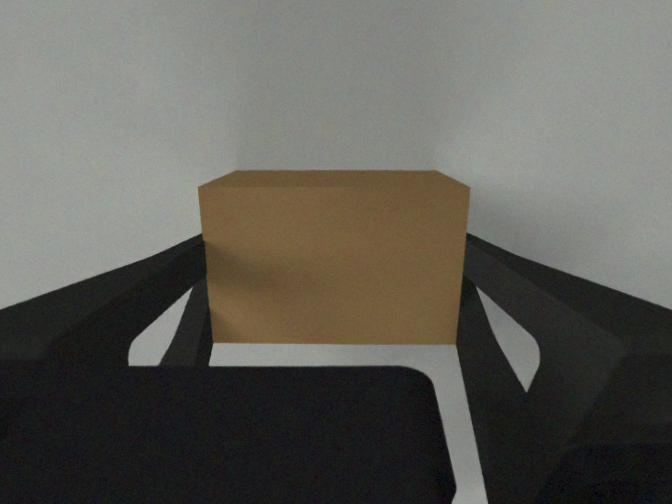

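>>> {"api": "move", "payload": {"arm4": {"target":[0.015,0.95,1.13,0.0591,-0.9358,0.2905,0.1904],"speed":0.25}, "arm3": {"target":[0.005,-0.93,1.135,0.0499,-0.9486,0.2454,0.193],"speed":0.25}, "cameras": ["arm3_cam_wrist","arm4_cam_wrist"]}}

>>> {"api": "move", "payload": {"arm4": {"target":[0.37,0.67,1.23,0.0642,-0.9324,0.2895,0.2067],"speed":0.4}, "arm3": {"target":[0.40,-1.18,1.23,0.0499,-0.9486,0.2454,0.193],"speed":0.4}, "cameras": []}}

>>> {"api": "move", "payload": {"arm4": {"joints":{"joint1_rad":-1.10,"joint5_rad":0,"joint6_rad":0}}, "arm3": {"joints":{"joint1_rad":0.934,"joint5_rad":0,"joint6_rad":0}}, "cameras": []}}

>>> {"api": "move", "payload": {"arm4": {"target":[1.10,0.738,0.97,0.1677,-0.2549,0.9513,0.0449],"speed":0.35}, "arm3": {"target":[1.138,-1.792,0.97,0.1613,0.3641,0.9150,-0.0642],"speed":0.35}, "cameras": ["arm3_cam_wrist","arm4_cam_wrist"]}}

Scene clock: 181.60 s.
Joint torques (N m): arm1=[-2.26 -1.38 11.12 0.8 -0.01 0.07] | arm2=[1.44 -3.84 9.96 0.99 0.16 0.11] | arm3=[0.91 -24.7 13.38 0.46 0.01 -0.07] | arm4=[0.79 -26.52 12.44 0.42 0.06 -0.07]
Motor temperatures (°C): arm1=[20 25 33 23 21 21 21] | arm2=[23 25 32 22 22 20 23] | arm3=[24 28 30 23 24 23 24] | arm4=[22 25 34 22 24 21 26]
Heat: arm1: hottest joint3_rad 33 °C; arm2: hottest joint3_rad 32 °C; arm3: hottest joint3_rad 30 °C; arm4: hottest joint3_rad 34 °C.
move: arm3 off_target; arm4 off_target
Joint velocities: within noise
arm1, arm2: as last shown
arm3.joint_positions: joint1_rad=-1.996 joint2_rad=+2.146 joint3_rad=+2.357 joint4_rad=-1.401 joint5_rad=-0.008 joint6_rad=-0.046 gripper_m=+0.05327
arm3.joint_status: not commanded
arm3.hand: x=+0.0086 y=-0.9394 z=+1.1224 quat_wxyz=(+0.045, -0.952, +0.243, +0.180) (m; scene frame)
arm3.hand_target: x=+0.0056 y=-0.9305 z=+1.1351 quat_wxyz=(+0.050, -0.949, +0.245, +0.194) (m; scene frame)
arm3.hand_status: off_target (0.016 m and 1.7 deg from the pose sent, 0.095 m and 1.3 deg at the start)
arm4.joint_positions: joint1_rad=+0.877 joint2_rad=+2.297 joint3_rad=+2.571 joint4_rad=-1.465 joint5_rad=-0.008 joint6_rad=-0.030 gripper_m=+0.06940
arm4.joint_status: not commanded
arm4.hand: x=+0.0187 y=+0.9438 z=+1.1221 quat_wxyz=(-0.056, +0.937, -0.293, -0.181) (m; scene frame)
arm4.hand_target: x=+0.0154 y=+0.9495 z=+1.1299 quat_wxyz=(-0.060, +0.936, -0.290, -0.191) (m; scene frame)
arm4.hand_status: off_target (0.011 m and 1.2 deg from the pose sent, 0.102 m and 1.8 deg at the start)
pictures: arm3_cam_wrist, arm4_cam_wrist
Images, in order (width x height): arm3_cam_wrist 672x504, arm4_cam_wrist 672x504.

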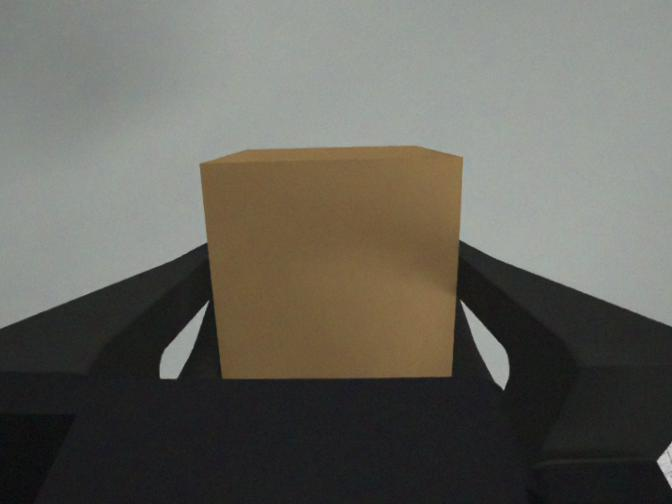

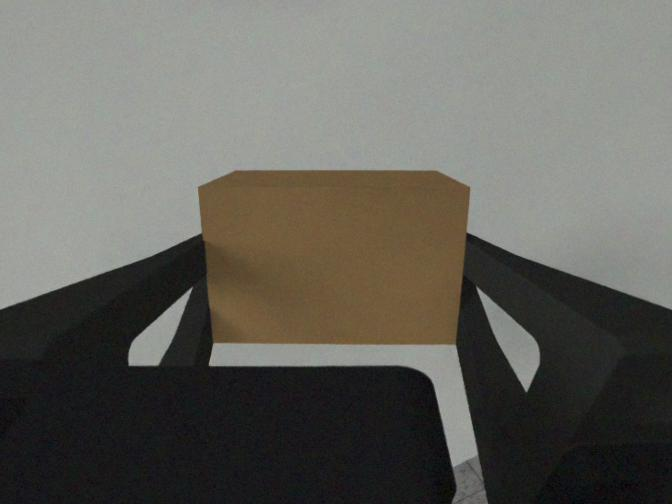

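Scene clock: 183.70 s.
Joint torques (N m): arm1=[-1.61 -1.32 11.1 0.83 -0.02 0] | arm2=[1.49 -4.13 9.98 0.95 0.16 0.11] | arm3=[2.37 -4.42 9.01 0.64 0.09 0.02] | arm4=[1.61 -4.95 8.99 0.42 0.22 0.18]
Motor temperatures (°C): arm1=[20 25 33 23 21 21 21] | arm2=[23 25 32 22 22 20 23] | arm3=[24 27 30 23 24 23 24] | arm4=[22 25 34 22 24 21 26]
Heat: arm1: hottest joint3_rad 33 °C; arm2: hottest joint3_rad 32 °C; arm3: hottest joint3_rad 30 °C; arm4: hottest joint3_rad 34 °C.
move: arm3 done; arm4 done
Joint velocities: within noise
arm1, arm2: as last shown
arm3.joint_positions: joint1_rad=-1.992 joint2_rad=+0.876 joint3_rad=+1.218 joint4_rad=-1.499 joint5_rad=+0.001 joint6_rad=-0.031 gripper_m=+0.05327
arm3.joint_status: not commanded
arm3.hand: x=+0.4015 y=-1.1761 z=+1.2311 quat_wxyz=(+0.052, -0.947, +0.249, +0.195) (m; scene frame)
arm3.hand_target: x=+0.4002 y=-1.1799 z=+1.2300 quat_wxyz=(+0.050, -0.949, +0.245, +0.193) (m; scene frame)
arm3.hand_status: done (0.004 m and 0.5 deg from the pose sent, 0.472 m and 1.7 deg at the start)
arm4.joint_positions: joint1_rad=+0.912 joint2_rad=+0.962 joint3_rad=+1.216 joint4_rad=-1.375 joint5_rad=+0.005 joint6_rad=-0.010 gripper_m=+0.06940
arm4.joint_status: not commanded
arm4.hand: x=+0.3712 y=+0.6715 z=+1.2324 quat_wxyz=(-0.067, +0.932, -0.286, -0.214) (m; scene frame)
arm4.hand_target: x=+0.3700 y=+0.6701 z=+1.2300 quat_wxyz=(-0.064, +0.932, -0.289, -0.207) (m; scene frame)
arm4.hand_status: done (0.003 m and 1.0 deg from the pose sent, 0.458 m and 3.1 deg at the start)
pictures: none
No camera images: "cameras" was empty.

Scene clock: 186.00 s.
Joint torques (N m): arm1=[-2.26 -1.9 11.22 0.72 0.02 0.02] | arm2=[1.55 -4.07 9.95 0.96 0.16 0.1] | arm3=[1.9 -4.31 9.06 0.68 0.11 0.01] | arm4=[0.91 -5.71 9.13 0.32 0 0.11]
Motor temperatures (°C): arm1=[20 25 33 23 21 21 21] | arm2=[23 25 32 22 22 20 23] | arm3=[24 27 30 23 24 23 24] | arm4=[22 25 34 22 24 21 26]
Heat: arm1: hottest joint3_rad 33 °C; arm2: hottest joint3_rad 32 °C; arm3: hottest joint3_rad 30 °C; arm4: hottest joint3_rad 34 °C.
move: arm3 done; arm4 done
Joint velocities: within noise
arm1.joint_positions: joint1_rad=-2.244 joint2_rad=+0.955 joint3_rad=+1.128 joint4_rad=-1.362 joint5_rad=-0.005 joint6_rad=+0.006 gripper_m=+0.08496
arm1.joint_status: not commanded
arm1.hand: x=-0.3694 y=+1.1907 z=+1.2238 quat_wxyz=(-0.174, -0.294, -0.938, +0.055) (m; scene frame)
arm1.hand_target: x=-0.3700 y=+1.1900 z=+1.2201 quat_wxyz=(-0.166, -0.296, -0.939, +0.052) (m; scene frame)
arm1.hand_status: not commanded
arm2: as last shown
arm3.joint_positions: joint1_rad=+0.925 joint2_rad=+0.883 joint3_rad=+1.218 joint4_rad=-1.499 joint5_rad=-0.002 joint6_rad=-0.006 gripper_m=+0.05318
arm3.joint_status: all done
arm3.hand: x=+0.8614 y=-1.5298 z=+1.2344 quat_wxyz=(-0.190, -0.362, -0.909, +0.081) (m; scene frame)
arm3.hand_target: x=+0.8611 y=-1.5263 z=+1.2352 quat_wxyz=(-0.192, -0.361, -0.909, +0.081) (m; scene frame)
arm3.hand_status: not commanded
arm4.joint_positions: joint1_rad=-1.100 joint2_rad=+0.970 joint3_rad=+1.216 joint4_rad=-1.375 joint5_rad=+0.001 joint6_rad=-0.010 gripper_m=+0.06941
arm4.joint_status: all done
arm4.hand: x=+0.9440 y=+0.6493 z=+1.2273 quat_wxyz=(-0.209, +0.259, -0.941, -0.055) (m; scene frame)
arm4.hand_target: x=+0.9425 y=+0.6487 z=+1.2273 quat_wxyz=(-0.205, +0.255, -0.943, -0.055) (m; scene frame)
arm4.hand_status: not commanded
pictures: none
No camera images: "cameras" was empty.

Scene clock: 188.13 s.
Joint torques (N m): arm1=[-1.67 -1.73 11.14 0.72 0.01 0.01] | arm2=[1.44 -4.01 9.95 1.01 0.16 0.1] | arm3=[1.44 -22.95 13.05 0.65 -0.07 0.01] | arm4=[0.32 -15.38 10.51 1.01 0.01 0.1]
Motor temperatures (°C): arm1=[20 24 33 23 21 21 21] | arm2=[23 25 32 22 22 20 23] | arm3=[24 27 30 23 24 23 24] | arm4=[22 25 35 22 24 21 26]
Heat: arm1: hottest joint3_rad 33 °C; arm2: hottest joint3_rad 32 °C; arm3: hottest joint3_rad 30 °C; arm4: hottest joint3_rad 35 °C.
move: arm3 off_target; arm4 off_target
Joint velocities: within noise
arm1: as last shown
arm2.joint_positions: joint1_rad=+0.955 joint2_rad=+0.906 joint3_rad=+1.128 joint4_rad=-1.421 joint5_rad=+0.006 joint6_rad=+0.013 gripper_m=+0.08693
arm2.joint_status: not commanded
arm2.hand: x=-0.3891 y=-0.7033 z=+1.2517 quat_wxyz=(-0.179, -0.249, -0.951, +0.046) (m; scene frame)
arm2.hand_target: x=-0.3901 y=-0.7000 z=+1.2403 quat_wxyz=(-0.160, -0.248, -0.955, +0.041) (m; scene frame)
arm2.hand_status: not commanded
arm3.joint_positions: joint1_rad=+0.925 joint2_rad=+1.967 joint3_rad=+1.563 joint4_rad=-0.897 joint5_rad=-0.007 joint6_rad=-0.006 gripper_m=+0.05318
arm3.joint_status: not commanded
arm3.hand: x=+1.1183 y=-1.7797 z=+0.9390 quat_wxyz=(-0.129, -0.367, -0.920, +0.053) (m; scene frame)
arm3.hand_target: x=+1.1367 y=-1.7908 z=+0.9707 quat_wxyz=(-0.162, -0.364, -0.915, +0.064) (m; scene frame)
arm3.hand_status: off_target (0.039 m and 3.9 deg from the pose sent, 0.464 m and 3.9 deg at the start)
arm4.joint_positions: joint1_rad=-1.100 joint2_rad=+1.595 joint3_rad=+1.056 joint4_rad=-0.739 joint5_rad=+0.001 joint6_rad=-0.010 gripper_m=+0.06941
arm4.joint_status: not commanded
arm4.hand: x=+1.0792 y=+0.7279 z=+0.9505 quat_wxyz=(-0.139, +0.263, -0.954, -0.036) (m; scene frame)
arm4.hand_target: x=+1.0990 y=+0.7373 z=+0.9706 quat_wxyz=(-0.168, +0.255, -0.951, -0.045) (m; scene frame)
arm4.hand_status: off_target (0.030 m and 3.6 deg from the pose sent, 0.314 m and 5.1 deg at the start)
pictures: arm3_cam_wrist, arm4_cam_wrist
Images, in order (width x height): arm3_cam_wrist 672x504, arm4_cam_wrist 672x504.

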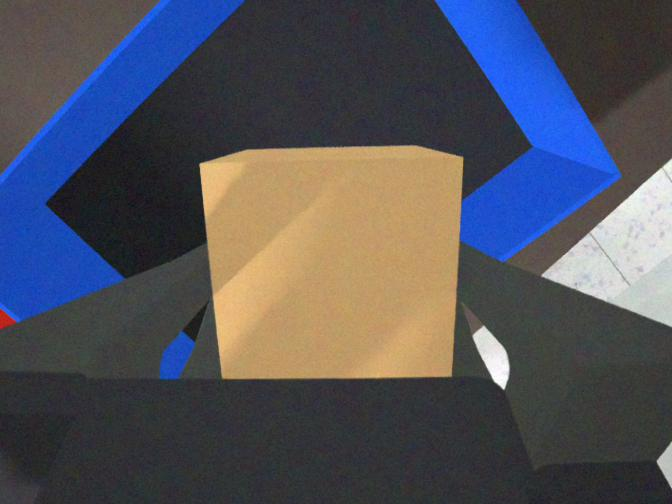

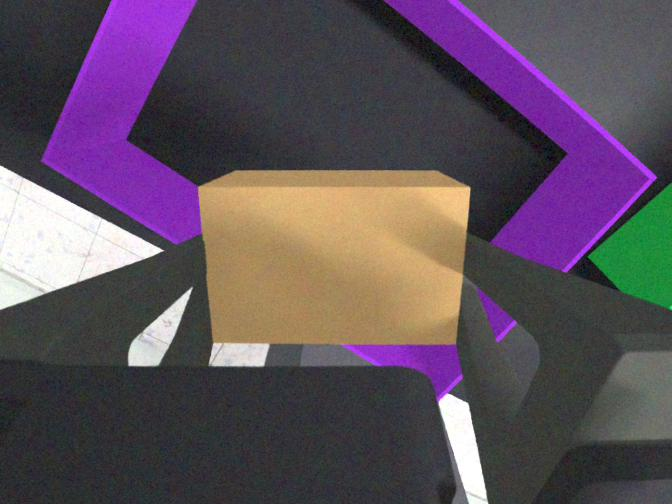

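>>> {"api": "move", "payload": {"arm4": {"target":[1.094,0.722,0.83,0.1677,-0.2549,0.9513,0.0449],"speed":0.3}, "arm3": {"target":[1.134,-1.740,0.85,0.1613,0.3641,0.9150,-0.0642],"speed":0.3}, "cameras": ["arm3_cam_wrist","arm4_cam_wrist"]}}

>>> {"api": "move", "payload": {"arm4": {"target":[1.091,0.722,0.775,0.1677,-0.2549,0.9513,0.0449],"speed":0.15}, "arm3": {"target":[1.134,-1.740,0.79,0.1613,0.3641,0.9150,-0.0642],"speed":0.15}, "cameras": ["arm3_cam_wrist","arm4_cam_wrist"]}}

Scene clock: 206.13 s.
Joint torques (N m): arm1=[-2.61 -2.14 11.23 0.8 0.02 0.03] | arm2=[1.49 -4.07 9.95 0.95 0.16 0.11] | arm3=[1.26 -21.19 7.8 1.28 0.15 0.02] | arm4=[0.21 -17.44 6.49 1.14 -0.03 -0.04]
Motor temperatures (°C): arm1=[20 24 33 23 21 21 21] | arm2=[23 25 32 22 22 20 23] | arm3=[24 28 30 23 24 23 24] | arm4=[22 26 37 22 24 21 26]
Heat: arm1: hottest joint3_rad 33 °C; arm2: hottest joint3_rad 32 °C; arm3: hottest joint3_rad 30 °C; arm4: hottest joint3_rad 37 °C.
move: arm3 done; arm4 off_target
Joint velocities: within noise
arm1, arm2: as last shown
arm3.joint_positions: joint1_rad=+0.990 joint2_rad=+2.021 joint3_rad=+1.360 joint4_rad=-0.592 joint5_rad=+0.009 joint6_rad=+0.052 gripper_m=+0.05318
arm3.joint_status: not commanded
arm3.hand: x=+1.1284 y=-1.7381 z=+0.8455 quat_wxyz=(-0.152, -0.363, -0.917, +0.061) (m; scene frame)
arm3.hand_target: x=+1.1339 y=-1.7400 z=+0.8501 quat_wxyz=(-0.161, -0.364, -0.915, +0.064) (m; scene frame)
arm3.hand_status: done (0.007 m and 1.2 deg from the pose sent, 0.099 m and 3.9 deg at the start)
arm4.joint_positions: joint1_rad=-1.121 joint2_rad=+1.827 joint3_rad=+0.922 joint4_rad=-0.352 joint5_rad=-0.005 joint6_rad=-0.011 gripper_m=+0.06941
arm4.joint_status: not commanded
arm4.hand: x=+1.0812 y=+0.7178 z=+0.8195 quat_wxyz=(-0.148, +0.253, -0.955, -0.040) (m; scene frame)
arm4.hand_target: x=+1.0937 y=+0.7219 z=+0.8302 quat_wxyz=(-0.168, +0.255, -0.951, -0.045) (m; scene frame)
arm4.hand_status: off_target (0.017 m and 2.4 deg from the pose sent, 0.122 m and 3.6 deg at the start)
pictures: arm3_cam_wrist, arm4_cam_wrist
Images, in order (width x height): arm3_cam_wrist 672x504, arm4_cam_wrist 672x504.

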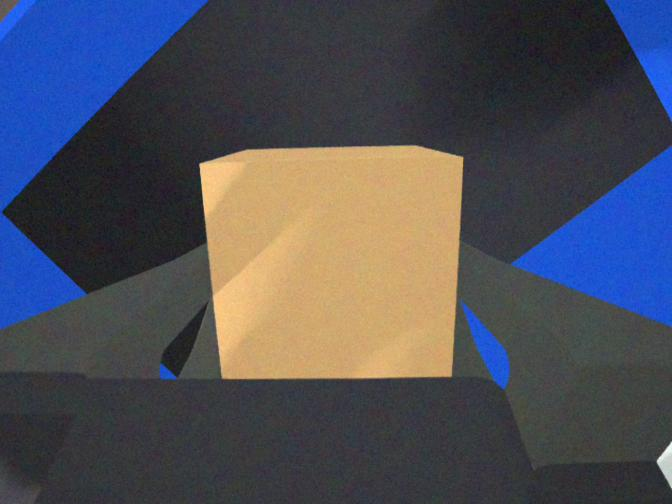

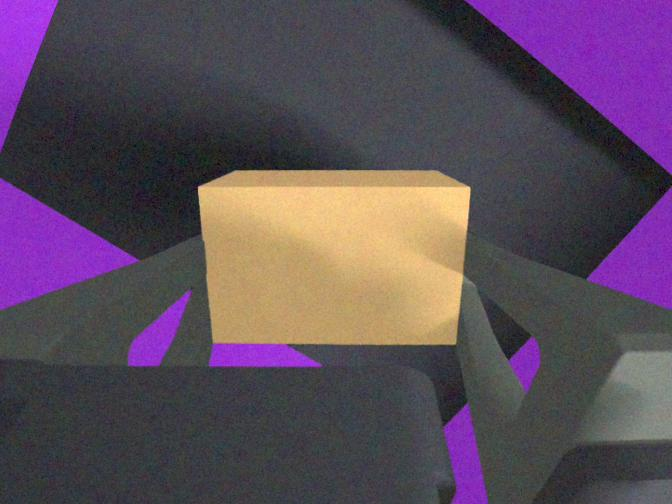

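Scene clock: 207.30 s.
Joint torques (N m): arm1=[-2.08 -1.49 10.96 0.69 -0.02 0.05] | arm2=[1.49 -4.07 9.96 0.95 0.16 0.11] | arm3=[1.44 -21.77 7.02 1.24 0.15 0.03] | arm4=[0.32 -16.09 5.09 1.1 -0.05 -0.02]
Motor temperatures (°C): arm1=[20 24 33 23 21 21 21] | arm2=[23 25 32 22 22 20 23] | arm3=[24 28 30 23 24 23 24] | arm4=[22 26 36 22 24 21 26]
Heat: arm1: hottest joint3_rad 33 °C; arm2: hottest joint3_rad 32 °C; arm3: hottest joint3_rad 30 °C; arm4: hottest joint3_rad 36 °C.
move: arm3 done; arm4 done
Joint velocities: within noise
arm1, arm2: as last shown
arm3.joint_positions: joint1_rad=+0.990 joint2_rad=+2.121 joint3_rad=+1.339 joint4_rad=-0.468 joint5_rad=+0.009 joint6_rad=+0.053 gripper_m=+0.05318
arm3.joint_status: not commanded
arm3.hand: x=+1.1286 y=-1.7391 z=+0.7869 quat_wxyz=(-0.153, -0.363, -0.917, +0.061) (m; scene frame)
arm3.hand_target: x=+1.1340 y=-1.7400 z=+0.7901 quat_wxyz=(-0.161, -0.364, -0.915, +0.064) (m; scene frame)
arm3.hand_status: done (0.006 m and 1.0 deg from the pose sent, 0.056 m and 1.2 deg at the start)
arm4.joint_positions: joint1_rad=-1.121 joint2_rad=+1.934 joint3_rad=+0.912 joint4_rad=-0.205 joint5_rad=-0.005 joint6_rad=-0.011 gripper_m=+0.06941
arm4.joint_status: not commanded
arm4.hand: x=+1.0868 y=+0.7209 z=+0.7769 quat_wxyz=(-0.162, +0.252, -0.953, -0.043) (m; scene frame)
arm4.hand_target: x=+1.0910 y=+0.7221 z=+0.7750 quat_wxyz=(-0.168, +0.255, -0.951, -0.045) (m; scene frame)
arm4.hand_status: done (0.005 m and 0.7 deg from the pose sent, 0.046 m and 2.4 deg at the start)
pictures: arm3_cam_wrist, arm4_cam_wrist
Images, in order (width x height): arm3_cam_wrist 672x504, arm4_cam_wrist 672x504.

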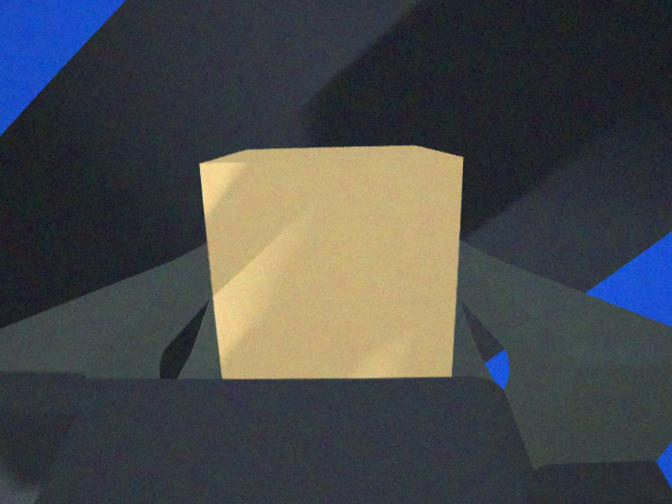

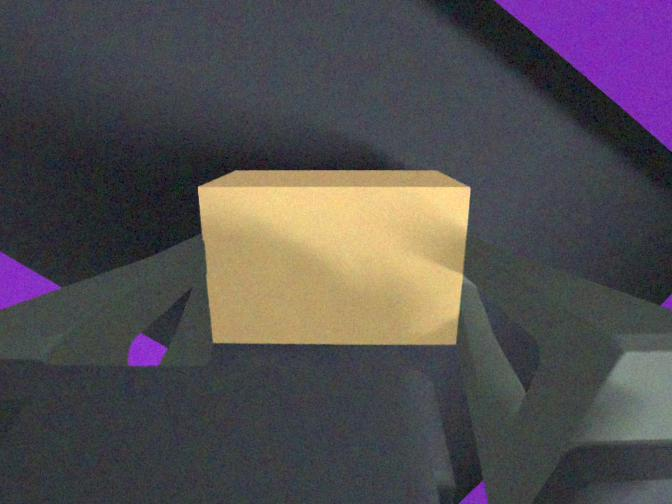

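>>> {"api": "move", "payload": {"arm4": {"target":[1.091,0.722,0.755,0.1677,-0.2549,0.9513,0.0449],"speed":0.08}, "arm3": {"target":[1.134,-1.740,0.773,0.1613,0.3641,0.9150,-0.0642],"speed":0.08}, "cameras": []}}

>>> {"api": "move", "payload": {"arm4": {"target":[1.091,0.722,0.744,0.1677,-0.2549,0.9513,0.0449],"speed":0.06}, "arm3": {"target":[1.134,-1.740,0.762,0.1613,0.3641,0.9150,-0.0642],"speed":0.06}, "cameras": []}}

Scene clock: 212.63 s.
Joint torques (N m): arm1=[-2.02 -1.49 11.07 0.84 -0.01 0.05] | arm2=[1.55 -3.96 9.98 0.98 0.15 0.1] | arm3=[1.32 -20.19 6.74 1.35 0.14 0.03] | arm4=[0.26 -15.62 4.97 1.16 -0.02 0]
Motor temperatures (°C): arm1=[20 24 33 23 21 21 21] | arm2=[23 25 32 22 22 20 23] | arm3=[24 28 30 23 24 23 24] | arm4=[22 26 35 22 24 21 26]
Heat: arm1: hottest joint3_rad 33 °C; arm2: hottest joint3_rad 32 °C; arm3: hottest joint3_rad 30 °C; arm4: hottest joint3_rad 35 °C.
move: arm3 done; arm4 done
Joint velocities: within noise
arm1, arm2: as last shown
arm3.joint_positions: joint1_rad=+0.990 joint2_rad=+2.137 joint3_rad=+1.339 joint4_rad=-0.437 joint5_rad=+0.009 joint6_rad=+0.053 gripper_m=+0.05318
arm3.joint_status: not commanded
arm3.hand: x=+1.1316 y=-1.7418 z=+0.7800 quat_wxyz=(-0.160, -0.363, -0.916, +0.064) (m; scene frame)
arm3.hand_target: x=+1.1339 y=-1.7399 z=+0.7730 quat_wxyz=(-0.161, -0.364, -0.915, +0.064) (m; scene frame)
arm3.hand_status: done (0.008 m and 0.2 deg from the pose sent, 0.015 m and 1.1 deg at the start)
arm4.joint_positions: joint1_rad=-1.121 joint2_rad=+1.976 joint3_rad=+0.912 joint4_rad=-0.156 joint5_rad=-0.005 joint6_rad=-0.011 gripper_m=+0.06941
arm4.joint_status: not commanded
arm4.hand: x=+1.0880 y=+0.7216 z=+0.7609 quat_wxyz=(-0.166, +0.252, -0.952, -0.044) (m; scene frame)
arm4.hand_target: x=+1.0909 y=+0.7220 z=+0.7551 quat_wxyz=(-0.168, +0.255, -0.951, -0.045) (m; scene frame)
arm4.hand_status: done (0.007 m and 0.4 deg from the pose sent, 0.022 m and 0.8 deg at the start)
pictures: none
No camera images: "cameras" was empty.

Scene clock: 213.60 s.
Joint torques (N m): arm1=[-2.55 -0.97 11.1 0.53 0.05 0.02] | arm2=[1.61 -4.07 9.96 0.98 0.16 0.11] | arm3=[1.38 -20.48 6.6 1.32 0.15 0.02] | arm4=[0.15 -15.03 4.79 1.06 0.01 -0.01]
Motor temperatures (°C): arm1=[20 24 33 23 21 21 21] | arm2=[23 25 32 22 22 20 23] | arm3=[24 28 30 23 24 23 24] | arm4=[22 26 35 22 24 21 26]
Heat: arm1: hottest joint3_rad 33 °C; arm2: hottest joint3_rad 32 °C; arm3: hottest joint3_rad 30 °C; arm4: hottest joint3_rad 35 °C.
move: arm3 done; arm4 off_target
Joint velocities: within noise
arm1, arm2: as last shown
arm3.joint_positions: joint1_rad=+0.990 joint2_rad=+2.157 joint3_rad=+1.339 joint4_rad=-0.415 joint5_rad=+0.009 joint6_rad=+0.054 gripper_m=+0.05318
arm3.joint_status: not commanded
arm3.hand: x=+1.1318 y=-1.7421 z=+0.7692 quat_wxyz=(-0.161, -0.363, -0.916, +0.064) (m; scene frame)
arm3.hand_target: x=+1.1340 y=-1.7400 z=+0.7622 quat_wxyz=(-0.161, -0.364, -0.915, +0.064) (m; scene frame)
arm3.hand_status: done (0.008 m and 0.1 deg from the pose sent, 0.018 m and 0.2 deg at the start)
arm4.joint_positions: joint1_rad=-1.121 joint2_rad=+1.994 joint3_rad=+0.912 joint4_rad=-0.129 joint5_rad=-0.006 joint6_rad=-0.011 gripper_m=+0.06941
arm4.joint_status: not commanded
arm4.hand: x=+1.0896 y=+0.7226 z=+0.7547 quat_wxyz=(-0.170, +0.252, -0.952, -0.045) (m; scene frame)
arm4.hand_target: x=+1.0908 y=+0.7220 z=+0.7443 quat_wxyz=(-0.168, +0.255, -0.951, -0.045) (m; scene frame)
arm4.hand_status: off_target (0.011 m and 0.4 deg from the pose sent, 0.017 m and 0.4 deg at the start)
pictures: none
No camera images: "cameras" was empty.


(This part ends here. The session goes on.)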